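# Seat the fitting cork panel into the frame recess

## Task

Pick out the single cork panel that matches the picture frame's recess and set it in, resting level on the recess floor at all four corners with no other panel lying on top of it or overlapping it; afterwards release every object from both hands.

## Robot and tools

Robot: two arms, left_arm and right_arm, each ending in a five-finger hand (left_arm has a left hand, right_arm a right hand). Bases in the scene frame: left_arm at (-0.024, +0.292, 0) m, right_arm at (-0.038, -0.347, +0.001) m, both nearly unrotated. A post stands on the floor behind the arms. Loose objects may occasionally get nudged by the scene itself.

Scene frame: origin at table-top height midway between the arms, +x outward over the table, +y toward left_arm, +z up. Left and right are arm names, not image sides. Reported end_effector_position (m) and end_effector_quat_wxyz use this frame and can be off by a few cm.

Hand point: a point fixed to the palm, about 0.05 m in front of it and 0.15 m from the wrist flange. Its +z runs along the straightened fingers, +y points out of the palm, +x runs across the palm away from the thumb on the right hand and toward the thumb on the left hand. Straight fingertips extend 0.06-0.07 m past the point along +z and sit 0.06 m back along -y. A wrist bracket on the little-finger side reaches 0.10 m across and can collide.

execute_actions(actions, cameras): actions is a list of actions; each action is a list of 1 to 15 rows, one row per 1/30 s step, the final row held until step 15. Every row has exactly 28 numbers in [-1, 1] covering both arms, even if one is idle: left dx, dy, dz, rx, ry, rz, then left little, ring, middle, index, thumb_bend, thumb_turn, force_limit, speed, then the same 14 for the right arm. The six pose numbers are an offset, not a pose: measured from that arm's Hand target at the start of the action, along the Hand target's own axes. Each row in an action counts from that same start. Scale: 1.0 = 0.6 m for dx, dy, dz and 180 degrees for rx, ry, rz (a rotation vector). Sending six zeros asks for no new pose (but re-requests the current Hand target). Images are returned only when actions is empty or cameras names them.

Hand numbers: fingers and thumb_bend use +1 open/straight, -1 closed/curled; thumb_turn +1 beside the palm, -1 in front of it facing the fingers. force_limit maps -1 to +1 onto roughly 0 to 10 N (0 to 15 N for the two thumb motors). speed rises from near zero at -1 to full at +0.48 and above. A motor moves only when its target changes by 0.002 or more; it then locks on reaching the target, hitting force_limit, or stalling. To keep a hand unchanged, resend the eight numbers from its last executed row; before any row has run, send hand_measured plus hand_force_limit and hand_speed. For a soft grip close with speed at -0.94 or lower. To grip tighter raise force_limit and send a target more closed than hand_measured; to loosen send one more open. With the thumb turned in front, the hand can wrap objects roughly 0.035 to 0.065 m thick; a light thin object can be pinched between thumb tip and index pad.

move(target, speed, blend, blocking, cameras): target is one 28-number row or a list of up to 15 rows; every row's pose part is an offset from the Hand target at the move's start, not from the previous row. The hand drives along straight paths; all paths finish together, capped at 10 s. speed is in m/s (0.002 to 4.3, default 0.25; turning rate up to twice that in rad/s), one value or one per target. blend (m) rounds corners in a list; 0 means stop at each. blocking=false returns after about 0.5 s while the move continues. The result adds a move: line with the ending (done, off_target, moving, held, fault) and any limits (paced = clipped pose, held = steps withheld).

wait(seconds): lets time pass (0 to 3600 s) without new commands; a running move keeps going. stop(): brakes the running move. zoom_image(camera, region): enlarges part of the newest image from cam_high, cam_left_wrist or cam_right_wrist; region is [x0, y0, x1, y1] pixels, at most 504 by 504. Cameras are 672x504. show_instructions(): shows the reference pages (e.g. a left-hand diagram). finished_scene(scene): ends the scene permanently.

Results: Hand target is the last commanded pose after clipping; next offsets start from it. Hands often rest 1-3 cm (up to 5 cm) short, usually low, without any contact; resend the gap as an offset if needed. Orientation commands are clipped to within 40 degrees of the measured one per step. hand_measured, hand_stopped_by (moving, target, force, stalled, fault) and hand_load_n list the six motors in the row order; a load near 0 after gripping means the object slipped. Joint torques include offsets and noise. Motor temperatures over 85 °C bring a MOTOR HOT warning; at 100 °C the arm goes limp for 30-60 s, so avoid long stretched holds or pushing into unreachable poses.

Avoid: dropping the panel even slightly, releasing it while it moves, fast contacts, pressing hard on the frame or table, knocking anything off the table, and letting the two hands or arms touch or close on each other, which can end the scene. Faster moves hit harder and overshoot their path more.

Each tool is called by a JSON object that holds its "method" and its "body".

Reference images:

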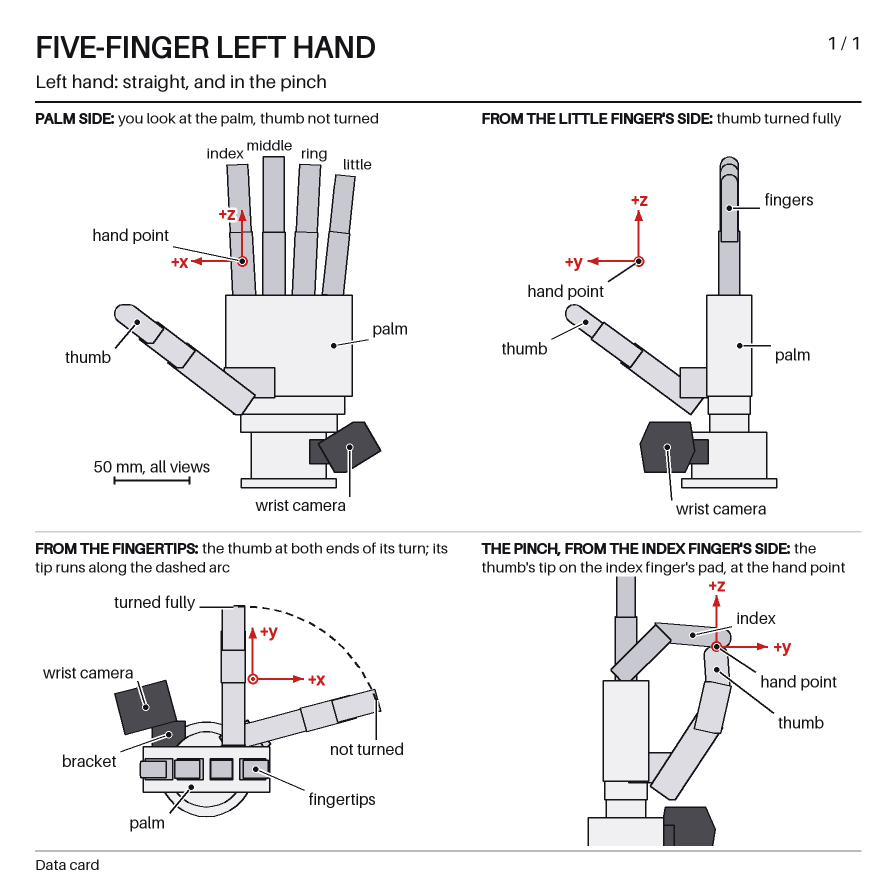

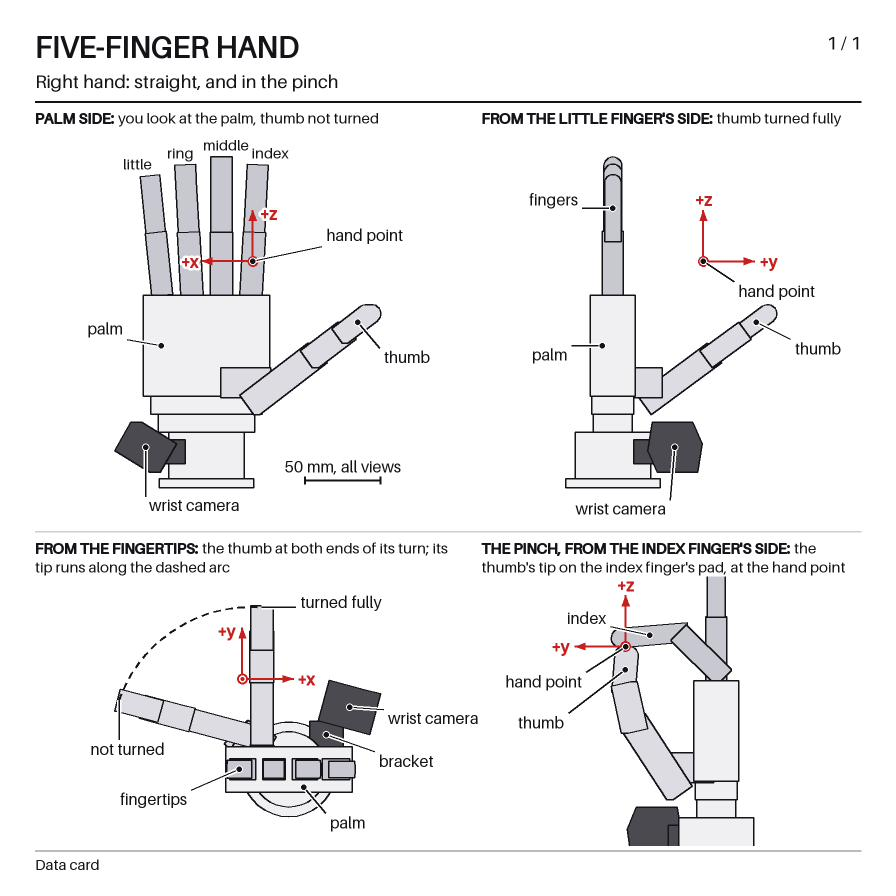

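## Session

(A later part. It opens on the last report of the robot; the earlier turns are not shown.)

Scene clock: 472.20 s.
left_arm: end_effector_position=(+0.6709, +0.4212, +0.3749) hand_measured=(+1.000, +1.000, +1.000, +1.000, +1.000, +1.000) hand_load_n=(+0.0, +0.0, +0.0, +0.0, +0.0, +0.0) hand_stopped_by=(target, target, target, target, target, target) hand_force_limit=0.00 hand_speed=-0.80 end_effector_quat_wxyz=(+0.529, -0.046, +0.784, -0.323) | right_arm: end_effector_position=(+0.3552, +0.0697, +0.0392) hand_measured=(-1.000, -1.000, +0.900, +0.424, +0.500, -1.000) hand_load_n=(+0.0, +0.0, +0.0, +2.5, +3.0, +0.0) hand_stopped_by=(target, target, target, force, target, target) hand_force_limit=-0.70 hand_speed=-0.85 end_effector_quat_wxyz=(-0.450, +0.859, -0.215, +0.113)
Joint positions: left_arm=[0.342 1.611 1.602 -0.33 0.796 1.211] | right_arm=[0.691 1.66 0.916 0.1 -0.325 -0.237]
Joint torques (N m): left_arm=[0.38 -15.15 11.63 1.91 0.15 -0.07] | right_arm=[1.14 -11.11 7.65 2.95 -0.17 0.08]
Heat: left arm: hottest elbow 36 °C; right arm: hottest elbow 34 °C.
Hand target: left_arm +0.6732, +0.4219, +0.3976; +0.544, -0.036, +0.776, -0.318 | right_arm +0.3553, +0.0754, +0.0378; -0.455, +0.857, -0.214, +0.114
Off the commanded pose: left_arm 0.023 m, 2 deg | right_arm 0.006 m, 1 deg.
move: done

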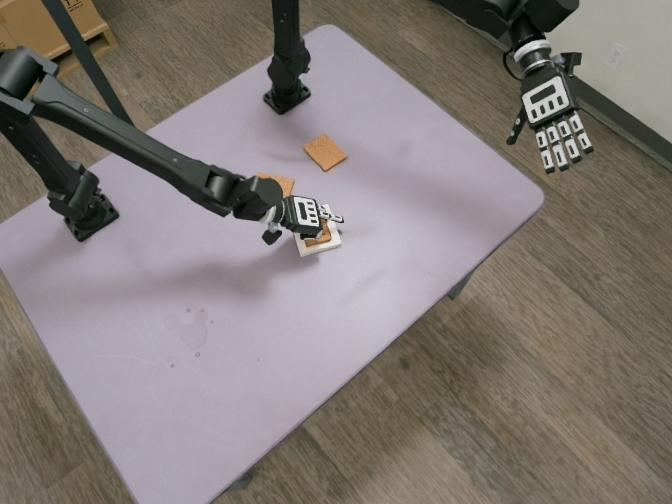

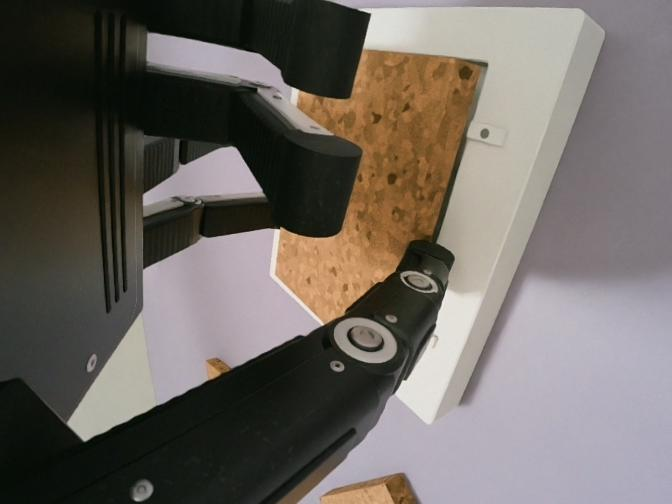

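{"method": "move", "body": {"target": [[0,0,0,0,0,0, 1,1,1,1,1,1,0,-0.8, 0.0317,-0.0429,-0.0409,0,0,0, -1,-1,0.9,0.1,0.5,-1,-0.7,-0.85],[0,0,0,0,0,0, 1,1,1,1,1,1,0,-0.8, 0,-0.0484,-0.0326,0,0,0, -1,-1,0.9,0.1,0.5,-1,-0.7,-0.85],[0,0,0,0,0,0, 1,1,1,1,1,1,0,-0.8, 0,0.0066,0.0045,0,0,0, -1,-1,0.9,0.1,0.5,-1,-0.7,-0.85]], "speed": 0.05, "cameras": ["cam_high","cam_right_wrist"]}}

{"method": "zoom_image", "body": {"camera": "cam_right_wrist", "region": [420, 40, 500, 150]}}

{"method": "zoom_image", "body": {"camera": "cam_right_wrist", "region": [260, 20, 540, 260]}}

{"method": "zoom_image", "body": {"camera": "cam_high", "region": [300, 215, 340, 255]}}

Scene clock: 482.47 s.
left_arm: end_effector_position=(+0.6709, +0.4212, +0.3749) hand_measured=(+1.000, +1.000, +1.000, +1.000, +1.000, +1.000) hand_load_n=(+0.0, +0.0, +0.0, +0.0, +0.0, +0.0) hand_stopped_by=(target, target, target, target, target, target) hand_force_limit=0.00 hand_speed=-0.80 end_effector_quat_wxyz=(+0.529, -0.046, +0.784, -0.323) | right_arm: end_effector_position=(+0.3557, +0.0702, +0.0366) hand_measured=(-1.000, -1.000, +0.900, +0.424, +0.500, -1.000) hand_load_n=(+0.0, +0.0, -0.5, +2.5, +2.5, +0.0) hand_stopped_by=(target, target, target, force, target, target) hand_force_limit=-0.70 hand_speed=-0.85 end_effector_quat_wxyz=(-0.452, +0.858, -0.215, +0.114)
Joint positions: left_arm=[0.342 1.611 1.602 -0.33 0.796 1.211] | right_arm=[0.691 1.666 0.914 0.113 -0.325 -0.236]
Joint torques (N m): left_arm=[0.44 -15.03 11.6 1.91 0.15 -0.08] | right_arm=[1.14 -10.87 7.5 2.99 -0.17 0.06]
Heat: left arm: hottest elbow 36 °C; right arm: hottest elbow 34 °C.
Hand target: left_arm +0.6732, +0.4219, +0.3976; +0.544, -0.036, +0.776, -0.318 | right_arm +0.3552, +0.0754, +0.0330; -0.455, +0.857, -0.214, +0.114
Off the commanded pose: left_arm 0.023 m, 2 deg | right_arm 0.006 m, 0 deg.
move: done

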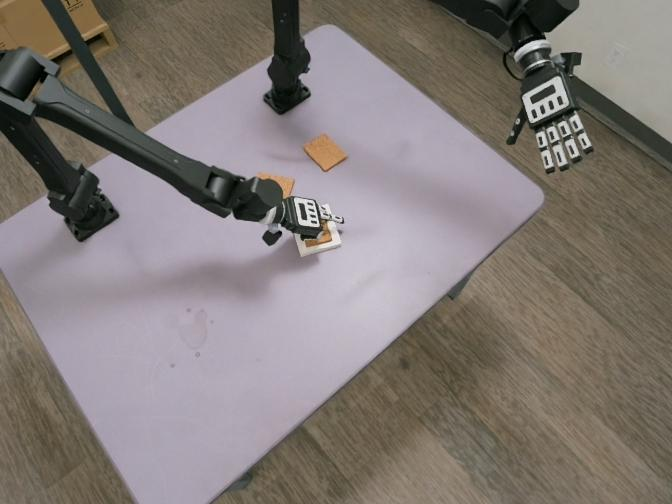

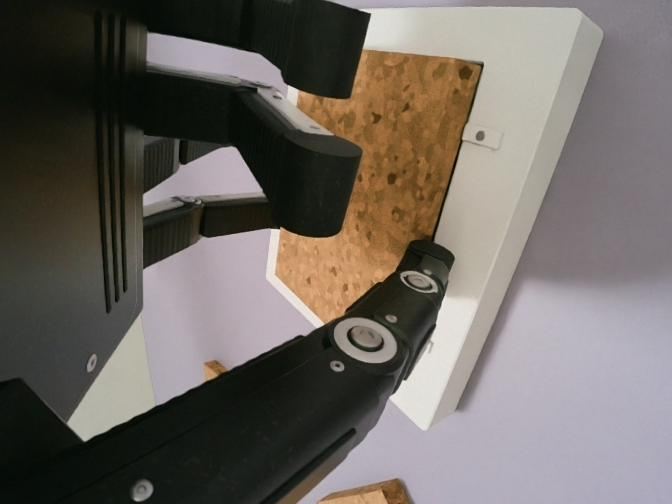

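Scaled by 4.582 from the camera's image (finer frame: 960x720).

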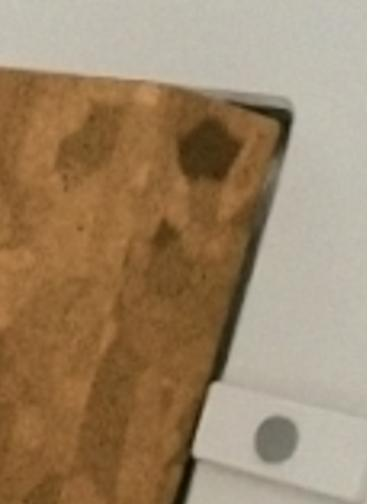

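Scaled by 1.800 from the camera's image (finer frame: 960x720).

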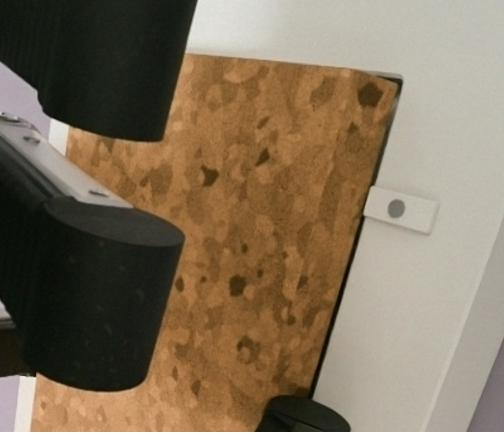

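Scaled by 12.600 from the camera's image (finer frame: 960x720).

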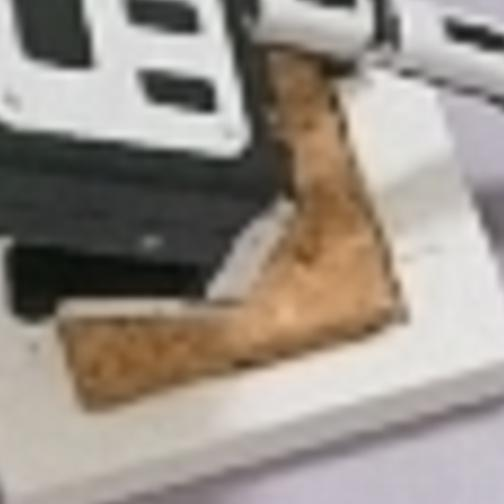

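{"method": "move", "body": {"target": [0,0,0,0,0,0, 1,1,1,1,1,1,0,-0.8, 0,0.0041,0.0028,0,0,0, -1,-1,0.9,0.1,0.5,-1,-0.7,-0.85], "speed": 0.03, "cameras": ["cam_high","cam_right_wrist"]}}

{"method": "zoom_image", "body": {"camera": "cam_right_wrist", "region": [420, 40, 500, 150]}}

{"method": "zoom_image", "body": {"camera": "cam_right_wrist", "region": [410, 140, 490, 250]}}

{"method": "zoom_image", "body": {"camera": "cam_high", "region": [300, 215, 340, 255]}}

Scene clock: 487.60 s.
left_arm: end_effector_position=(+0.6709, +0.4212, +0.3749) hand_measured=(+1.000, +1.000, +1.000, +1.000, +1.000, +1.000) hand_load_n=(+0.5, +0.0, +0.0, +0.0, +0.0, +0.0) hand_stopped_by=(target, target, target, target, target, target) hand_force_limit=0.00 hand_speed=-0.80 end_effector_quat_wxyz=(+0.529, -0.046, +0.784, -0.323) | right_arm: end_effector_position=(+0.3567, +0.0710, +0.0347) hand_measured=(-1.000, -1.000, +0.900, +0.424, +0.500, -1.000) hand_load_n=(+0.0, +0.0, +0.0, +2.5, +3.0, +0.0) hand_stopped_by=(target, target, target, force, target, target) hand_force_limit=-0.70 hand_speed=-0.85 end_effector_quat_wxyz=(-0.453, +0.858, -0.214, +0.115)
Joint positions: left_arm=[0.342 1.611 1.602 -0.33 0.796 1.211] | right_arm=[0.691 1.673 0.914 0.122 -0.325 -0.236]
Joint torques (N m): left_arm=[0.44 -15.09 11.63 1.89 0.15 -0.08] | right_arm=[1.14 -10.93 7.27 2.96 -0.17 0.06]
Heat: left arm: hottest elbow 37 °C; right arm: hottest elbow 34 °C.
Hand target: left_arm +0.6732, +0.4219, +0.3976; +0.544, -0.036, +0.776, -0.318 | right_arm +0.3552, +0.0754, +0.0300; -0.455, +0.857, -0.214, +0.114
Off the commanded pose: left_arm 0.023 m, 2 deg | right_arm 0.007 m, 0 deg.
move: done

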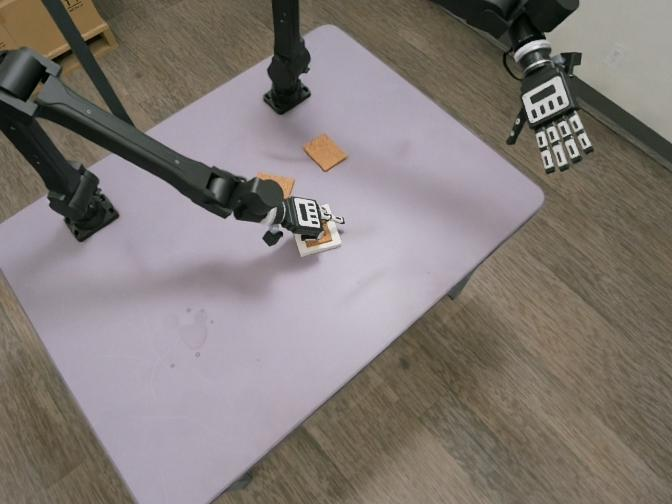

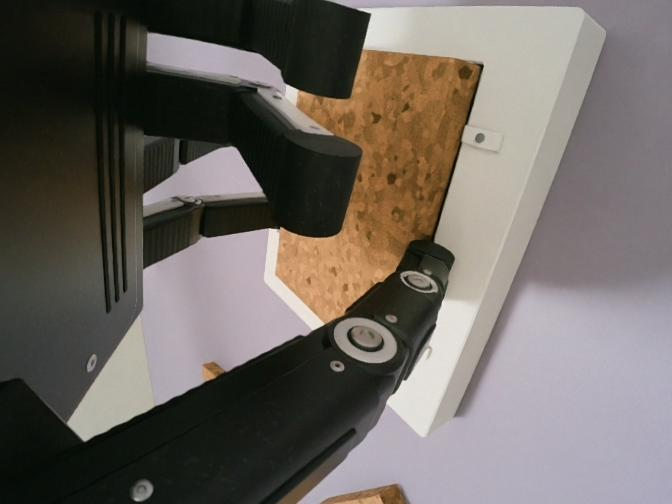

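Scaled by 4.582 from the camera's image (finer frame: 960x720).

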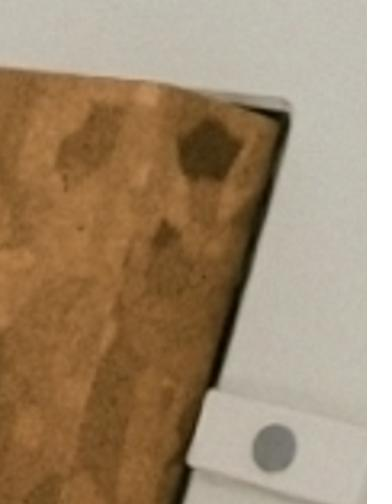

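Scaled by 4.582 from the camera's image (finer frame: 960x720).

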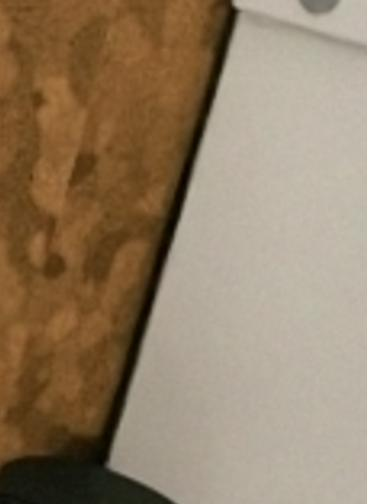

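Scaled by 12.600 from the camera's image (finer frame: 960x720).

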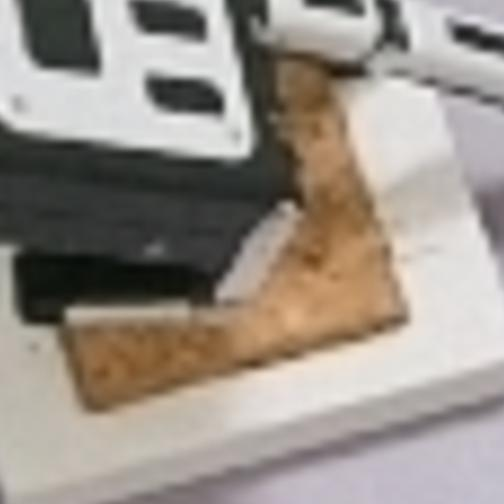

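{"method": "move", "body": {"target": [0,0,0,0,0,0, 1,1,1,1,1,1,0,-0.8, -0.001,0.0028,0.0008,0,0,0, -1,-1,0.9,0.1,0.5,-1,-0.7,-0.85], "speed": 0.03, "cameras": ["cam_high","cam_right_wrist"]}}

{"method": "zoom_image", "body": {"camera": "cam_right_wrist", "region": [260, 20, 540, 260]}}

{"method": "zoom_image", "body": {"camera": "cam_high", "region": [300, 215, 340, 255]}}

Scene clock: 496.07 s.
left_arm: end_effector_position=(+0.6709, +0.4212, +0.3749) hand_measured=(+1.000, +1.000, +1.000, +1.000, +1.000, +1.000) hand_load_n=(+0.0, +0.0, +0.0, +0.0, +0.0, +0.0) hand_stopped_by=(target, target, target, target, target, target) hand_force_limit=0.00 hand_speed=-0.80 end_effector_quat_wxyz=(+0.529, -0.046, +0.784, -0.323) | right_arm: end_effector_position=(+0.3566, +0.0710, +0.0345) hand_measured=(-1.000, -1.000, +0.900, +0.424, +0.500, -1.000) hand_load_n=(+0.0, +0.5, +0.0, +2.0, +2.5, -0.5) hand_stopped_by=(target, target, target, force, target, target) hand_force_limit=-0.70 hand_speed=-0.85 end_effector_quat_wxyz=(-0.454, +0.857, -0.214, +0.116)
Joint positions: left_arm=[0.342 1.611 1.602 -0.33 0.796 1.211] | right_arm=[0.691 1.673 0.911 0.129 -0.325 -0.236]
Joint torques (N m): left_arm=[0.38 -15.03 11.6 1.91 0.15 -0.07] | right_arm=[1.26 -10.75 7.23 2.92 -0.15 0.06]
Heat: left arm: hottest elbow 37 °C; right arm: hottest elbow 34 °C.
Hand target: left_arm +0.6732, +0.4219, +0.3976; +0.544, -0.036, +0.776, -0.318 | right_arm +0.3545, +0.0753, +0.0285; -0.455, +0.857, -0.214, +0.114
Off the commanded pose: left_arm 0.023 m, 2 deg | right_arm 0.008 m, 0 deg.
move: done

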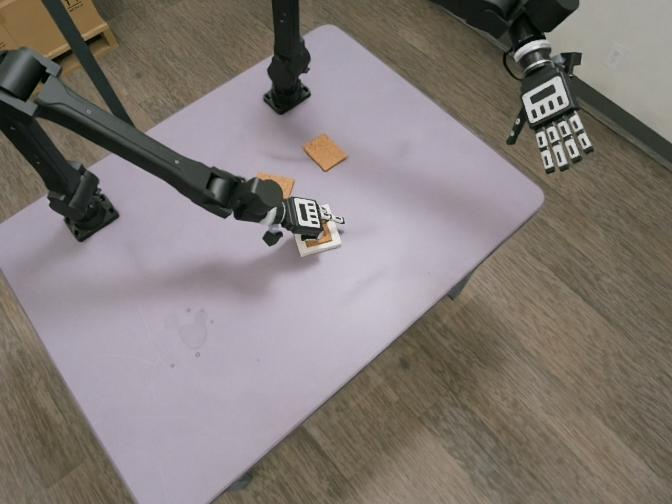

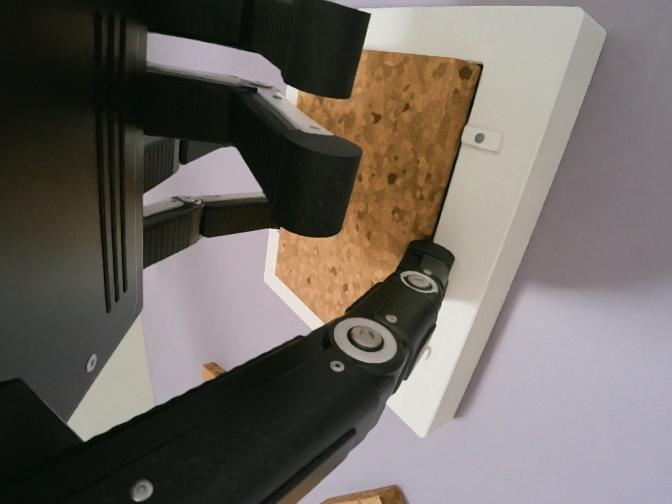

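Scaled by 1.800 from the camera's image (finer frame: 960x720).

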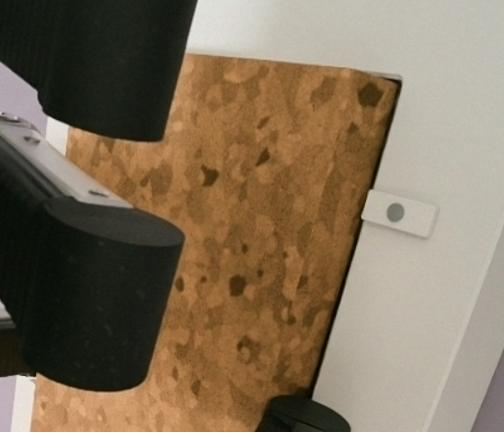

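Scaled by 12.600 from the camera's image (finer frame: 960x720).

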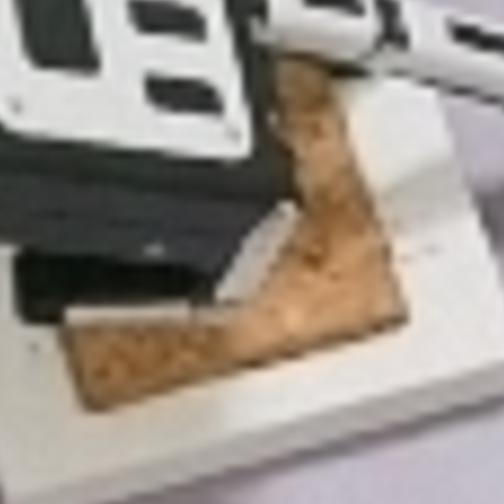

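{"method": "move", "body": {"target": [0,0,0,0,0,0, 1,1,1,1,1,1,0,-0.8, 0.0,-0.0041,-0.0028,0,0,0, -1,-1,0.9,0.5,0.5,-1,-0.7,-0.96], "speed": 0.03, "cameras": ["cam_high","cam_right_wrist"]}}

{"method": "zoom_image", "body": {"camera": "cam_right_wrist", "region": [260, 20, 540, 260]}}

{"method": "zoom_image", "body": {"camera": "cam_high", "region": [300, 215, 340, 255]}}

Scene clock: 500.23 s.
left_arm: end_effector_position=(+0.6709, +0.4212, +0.3749) hand_measured=(+1.000, +1.000, +1.000, +1.000, +1.000, +1.000) hand_load_n=(+0.0, +0.0, +0.0, +0.0, +0.0, +0.0) hand_stopped_by=(target, target, target, target, target, target) hand_force_limit=0.00 hand_speed=-0.80 end_effector_quat_wxyz=(+0.529, -0.046, +0.784, -0.323) | right_arm: end_effector_position=(+0.3567, +0.0710, +0.0345) hand_measured=(-1.000, -1.000, +0.900, +0.500, +0.500, -1.000) hand_load_n=(+0.0, +0.0, +0.0, +0.0, +0.0, +0.0) hand_stopped_by=(target, target, target, target, target, target) hand_force_limit=-0.70 hand_speed=-0.96 end_effector_quat_wxyz=(-0.454, +0.857, -0.214, +0.116)
Joint positions: left_arm=[0.342 1.611 1.602 -0.33 0.796 1.211] | right_arm=[0.691 1.673 0.911 0.129 -0.325 -0.236]
Joint torques (N m): left_arm=[0.44 -15.09 11.62 1.91 0.15 -0.09] | right_arm=[1.2 -11.22 7.43 2.56 -0.16 0.07]
Heat: left arm: hottest elbow 37 °C; right arm: hottest elbow 34 °C.
Hand target: left_arm +0.6732, +0.4219, +0.3976; +0.544, -0.036, +0.776, -0.318 | right_arm +0.3545, +0.0753, +0.0315; -0.455, +0.857, -0.214, +0.114
Off the commanded pose: left_arm 0.023 m, 2 deg | right_arm 0.006 m, 0 deg.
move: done

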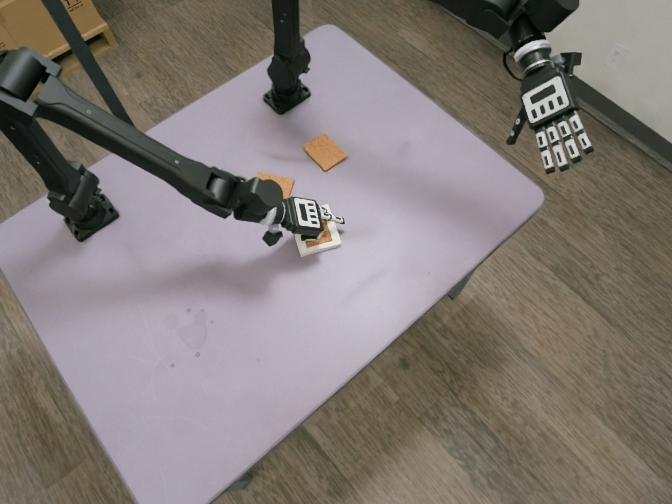

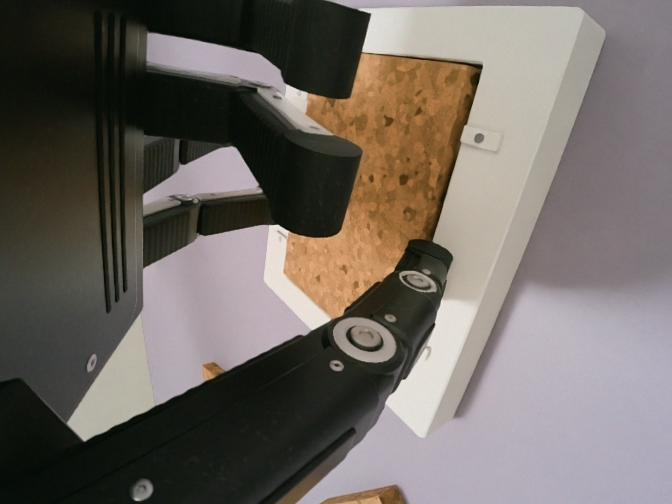

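Scaled by 1.800 from the camera's image (finer frame: 960x720).

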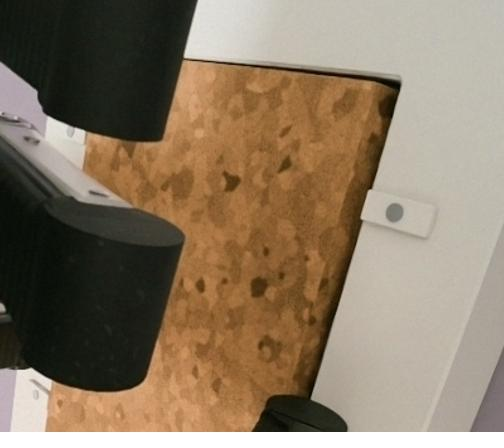

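Scaled by 12.600 from the camera's image (finer frame: 960x720).

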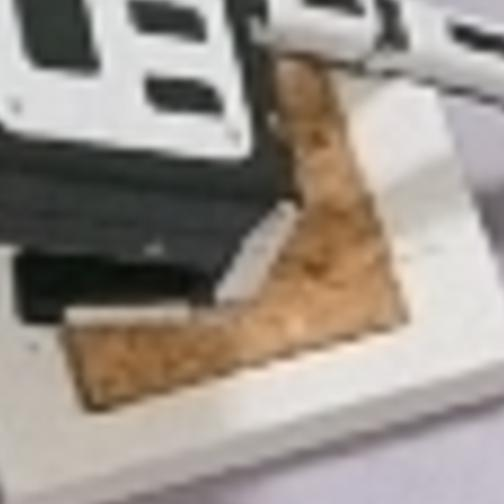

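{"method": "move", "body": {"target": [[0,0,0,0,0,0, 1,1,1,1,1,1,0,-0.8, 0.0,0,0,0,0,0, -1,-1,0.9,0.9,0.5,-1,-0.7,-0.7],[0,0,0,0,0,0, 1,1,1,1,1,1,0,-0.8, 0.0,-0.14,-0.094,0,0,0, -1,-1,0.9,0.9,0.5,-1,-0.7,-0.7]], "speed": [0.05,0.06], "cameras": ["cam_high","cam_right_wrist"]}}

{"method": "zoom_image", "body": {"camera": "cam_high", "region": [290, 205, 350, 265]}}

{"method": "zoom_image", "body": {"camera": "cam_right_wrist", "region": [220, 0, 620, 400]}}

Scene clock: 506.40 s.
left_arm: end_effector_position=(+0.6709, +0.4212, +0.3749) hand_measured=(+1.000, +1.000, +1.000, +1.000, +1.000, +1.000) hand_load_n=(+0.0, +0.0, +0.0, +0.0, +0.0, +0.0) hand_stopped_by=(target, target, target, target, target, target) hand_force_limit=0.00 hand_speed=-0.80 end_effector_quat_wxyz=(+0.529, -0.046, +0.784, -0.323) | right_arm: end_effector_position=(+0.3479, +0.0638, +0.1106) hand_measured=(-1.000, -1.000, +0.900, +0.900, +0.500, -1.000) hand_load_n=(+0.0, +0.0, +0.0, +0.0, +0.0, +0.0) hand_stopped_by=(target, target, target, target, target, target) hand_force_limit=-0.70 hand_speed=-0.70 end_effector_quat_wxyz=(-0.442, +0.863, -0.219, +0.107)
Joint positions: left_arm=[0.342 1.611 1.602 -0.33 0.796 1.211] | right_arm=[0.691 1.521 0.988 -0.135 -0.325 -0.236]
Joint torques (N m): left_arm=[0.38 -15.21 11.62 1.94 0.15 -0.08] | right_arm=[1.26 -11.87 11.41 1.72 -0.18 0.06]
Heat: left arm: hottest elbow 37 °C; right arm: hottest elbow 34 °C.
Hand target: left_arm +0.6732, +0.4219, +0.3976; +0.544, -0.036, +0.776, -0.318 | right_arm +0.3546, +0.0754, +0.1325; -0.455, +0.857, -0.214, +0.114
Off the commanded pose: left_arm 0.023 m, 2 deg | right_arm 0.026 m, 2 deg.
move: off_target (right_arm)

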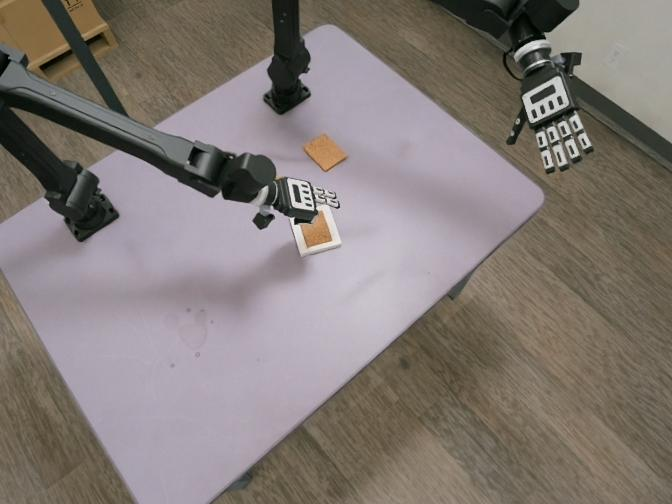

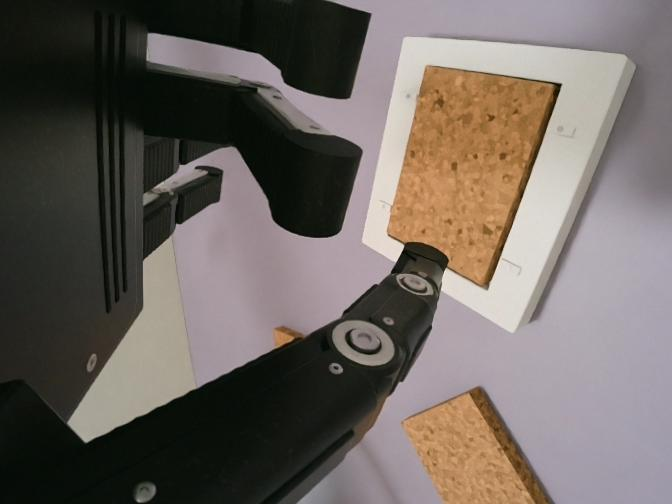

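Scaled by 8.400 from the camera's image (finer frame: 960x720).

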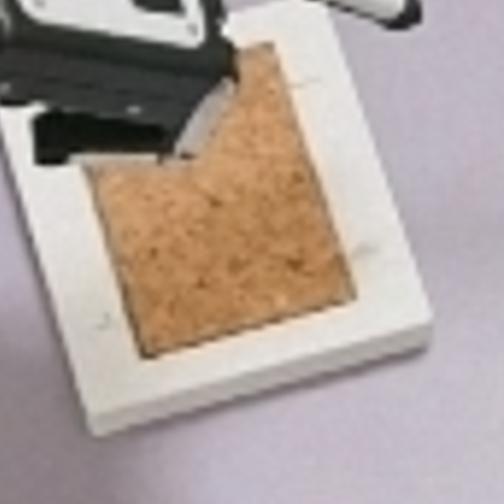

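Scaled by 1.260 from the camera's image (finer frame: 960x720).

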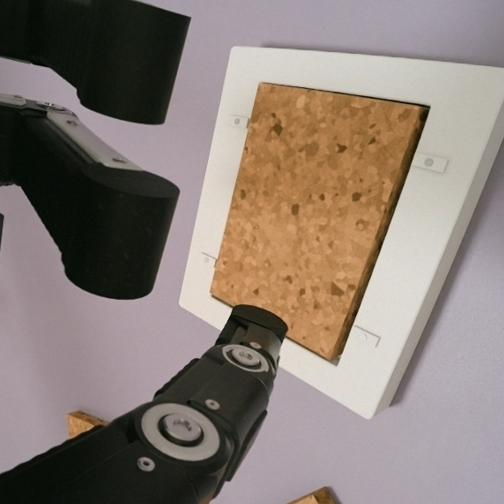

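{"method": "zoom_image", "body": {"camera": "cam_right_wrist", "region": [380, 180, 560, 330]}}

{"method": "zoom_image", "body": {"camera": "cam_right_wrist", "region": [400, 50, 600, 200]}}

Scaled by 2.800 from the camera's image (finer frame: 960x720).

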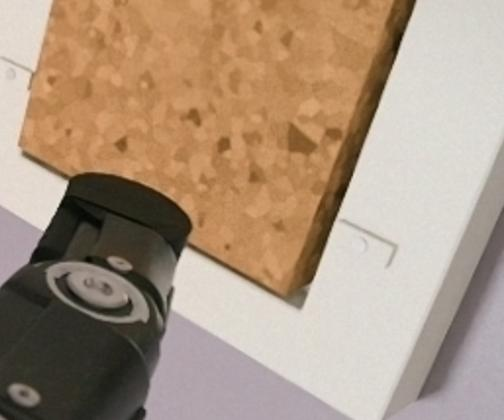

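Scaled by 2.520 from the camera's image (finer frame: 960x720).

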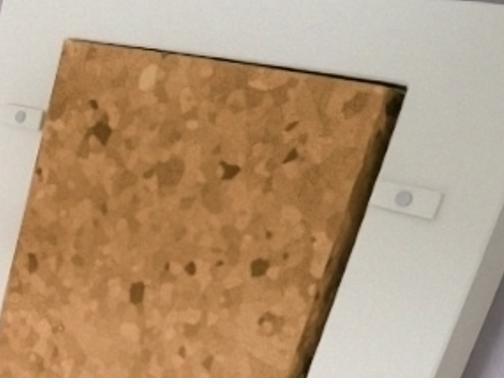

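{"method": "move", "body": {"target": [0,0,0,0,0,0, 1,1,1,1,1,1,0,-0.8, -0.0635,-0.1143,0.1098,0,0,0, -1,-1,0.9,0.9,0.5,-1,-0.7,-0.7], "speed": 0.12, "cameras": ["cam_high","cam_right_wrist"]}}

{"method": "zoom_image", "body": {"camera": "cam_high", "region": [290, 205, 350, 265]}}

Scene clock: 516.83 s.
left_arm: end_effector_position=(+0.6709, +0.4212, +0.3749) hand_measured=(+1.000, +1.000, +1.000, +1.000, +1.000, +1.000) hand_load_n=(+0.0, -0.5, +0.0, +0.0, +0.0, +0.0) hand_stopped_by=(target, target, target, target, target, target) hand_force_limit=0.00 hand_speed=-0.80 end_effector_quat_wxyz=(+0.529, -0.046, +0.784, -0.323) | right_arm: end_effector_position=(+0.3594, +0.1629, +0.1427) hand_measured=(-1.000, -1.000, +0.900, +0.900, +0.500, -1.000) hand_load_n=(+0.0, +0.0, +0.0, +0.0, +0.0, +0.0) hand_stopped_by=(target, target, target, target, target, target) hand_force_limit=-0.70 hand_speed=-0.70 end_effector_quat_wxyz=(-0.449, +0.860, -0.215, +0.113)
Joint positions: left_arm=[0.342 1.611 1.602 -0.33 0.796 1.211] | right_arm=[0.823 1.656 1.235 -0.202 -0.218 -0.157]
Joint torques (N m): left_arm=[0.38 -15.15 11.63 1.91 0.15 -0.08] | right_arm=[1.2 -11.58 12.15 1.77 -0.11 0.11]
Heat: left arm: hottest elbow 37 °C; right arm: hottest elbow 35 °C.
Hand target: left_arm +0.6732, +0.4219, +0.3976; +0.544, -0.036, +0.776, -0.318 | right_arm +0.3646, +0.1755, +0.1523; -0.455, +0.857, -0.214, +0.114
Off the commanded pose: left_arm 0.023 m, 2 deg | right_arm 0.017 m, 1 deg.
move: off_target (right_arm)

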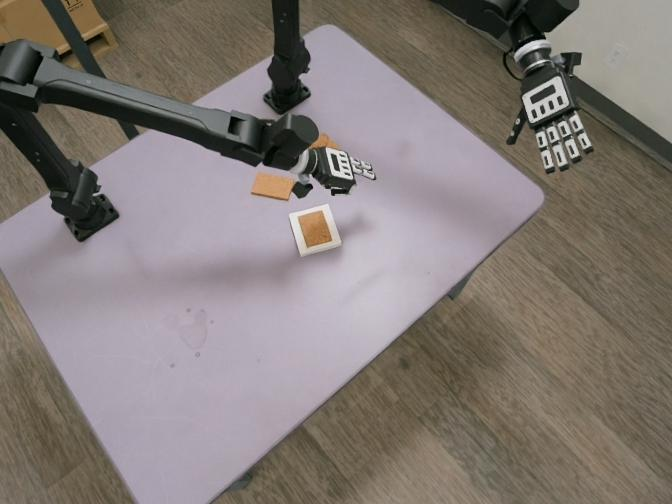

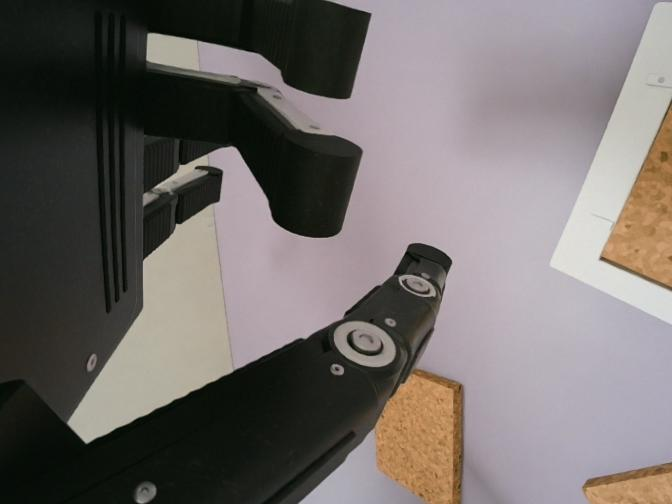

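Scaled by 8.400 from the camera's image (finer frame: 960x720).

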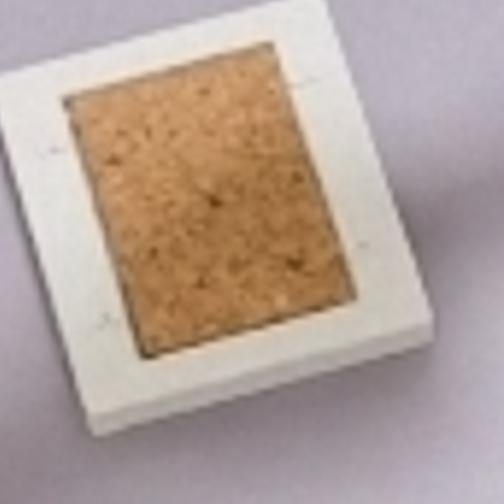

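{"method": "move", "body": {"target": [0,0,0,0,0,0, 1,1,1,1,1,1,0,-0.8, 0.0538,-0.0598,-0.1197,-0.194,0,0, -1,-1,0.9,0.9,0.5,-1,-0.7,-0.7], "speed": 0.15, "cameras": ["cam_high","cam_right_wrist"]}}

Scene clock: 532.83 s.
left_arm: end_effector_position=(+0.6709, +0.4212, +0.3749) hand_measured=(+1.000, +1.000, +1.000, +1.000, +1.000, +1.000) hand_load_n=(+0.0, +0.0, +0.0, +0.0, +0.0, +0.0) hand_stopped_by=(target, target, target, target, target, target) hand_force_limit=0.00 hand_speed=-0.80 end_effector_quat_wxyz=(+0.529, -0.046, +0.784, -0.323) | right_arm: end_effector_position=(+0.3633, +0.1237, +0.2164) hand_measured=(-1.000, -1.000, +0.900, +0.900, +0.500, -1.000) hand_load_n=(+0.0, +0.0, +0.0, +0.0, +0.0, +0.0) hand_stopped_by=(target, target, target, target, target, target) hand_force_limit=-0.70 hand_speed=-0.70 end_effector_quat_wxyz=(-0.173, +0.955, -0.239, +0.039)
Joint positions: left_arm=[0.342 1.611 1.602 -0.33 0.796 1.211] | right_arm=[0.821 1.901 1.957 -1.285 -0.102 -0.254]
Joint torques (N m): left_arm=[0.32 -15.09 11.63 1.89 0.15 -0.08] | right_arm=[-0.21 -15.79 11.97 0.76 -0.07 -0.09]
Heat: left arm: hottest elbow 37 °C; right arm: hottest elbow 36 °C.
Hand target: left_arm +0.6732, +0.4219, +0.3976; +0.544, -0.036, +0.776, -0.318 | right_arm +0.3747, +0.1254, +0.2224; -0.177, +0.954, -0.238, +0.044
Off the commanded pose: left_arm 0.023 m, 2 deg | right_arm 0.013 m, 1 deg.
move: off_target (right_arm)

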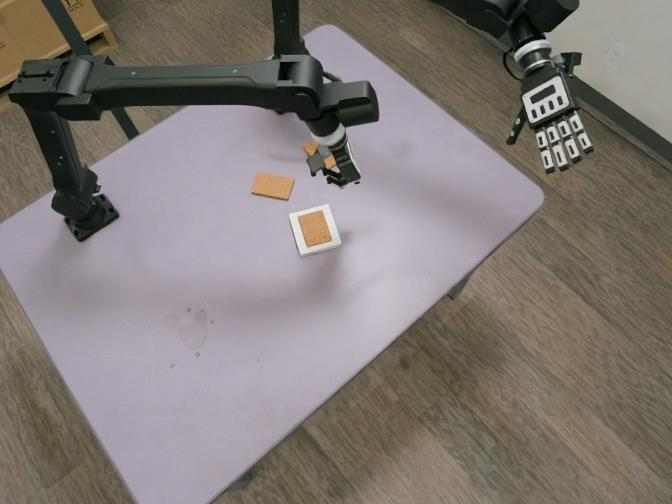

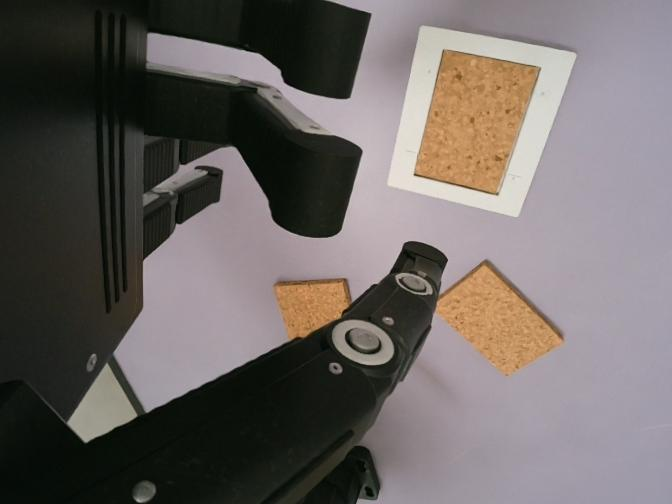

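{"method": "zoom_image", "body": {"camera": "cam_right_wrist", "region": [380, 15, 590, 225]}}

{"method": "zoom_image", "body": {"camera": "cam_right_wrist", "region": [400, 130, 530, 210]}}

{"method": "zoom_image", "body": {"camera": "cam_right_wrist", "region": [420, 35, 560, 125]}}

Scaled by 2.400 from the camera's image (finer frame: 960x720).

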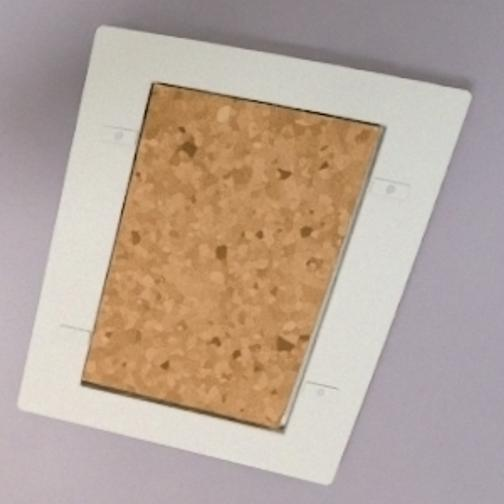

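Scaled by 3.877 from the camera's image (finer frame: 960x720).

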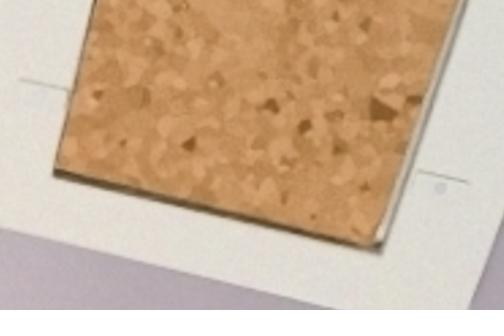

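Scaled by 3.600 from the camera's image (finer frame: 960x720).

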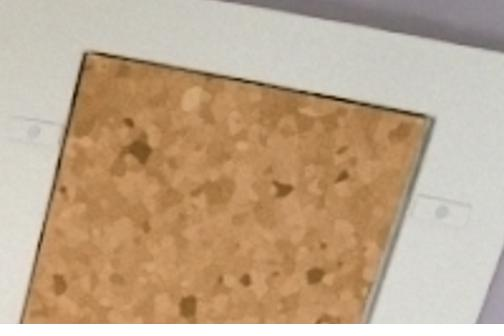

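{"method": "finished_scene", "body": {}}

The scene is finished: the task was done.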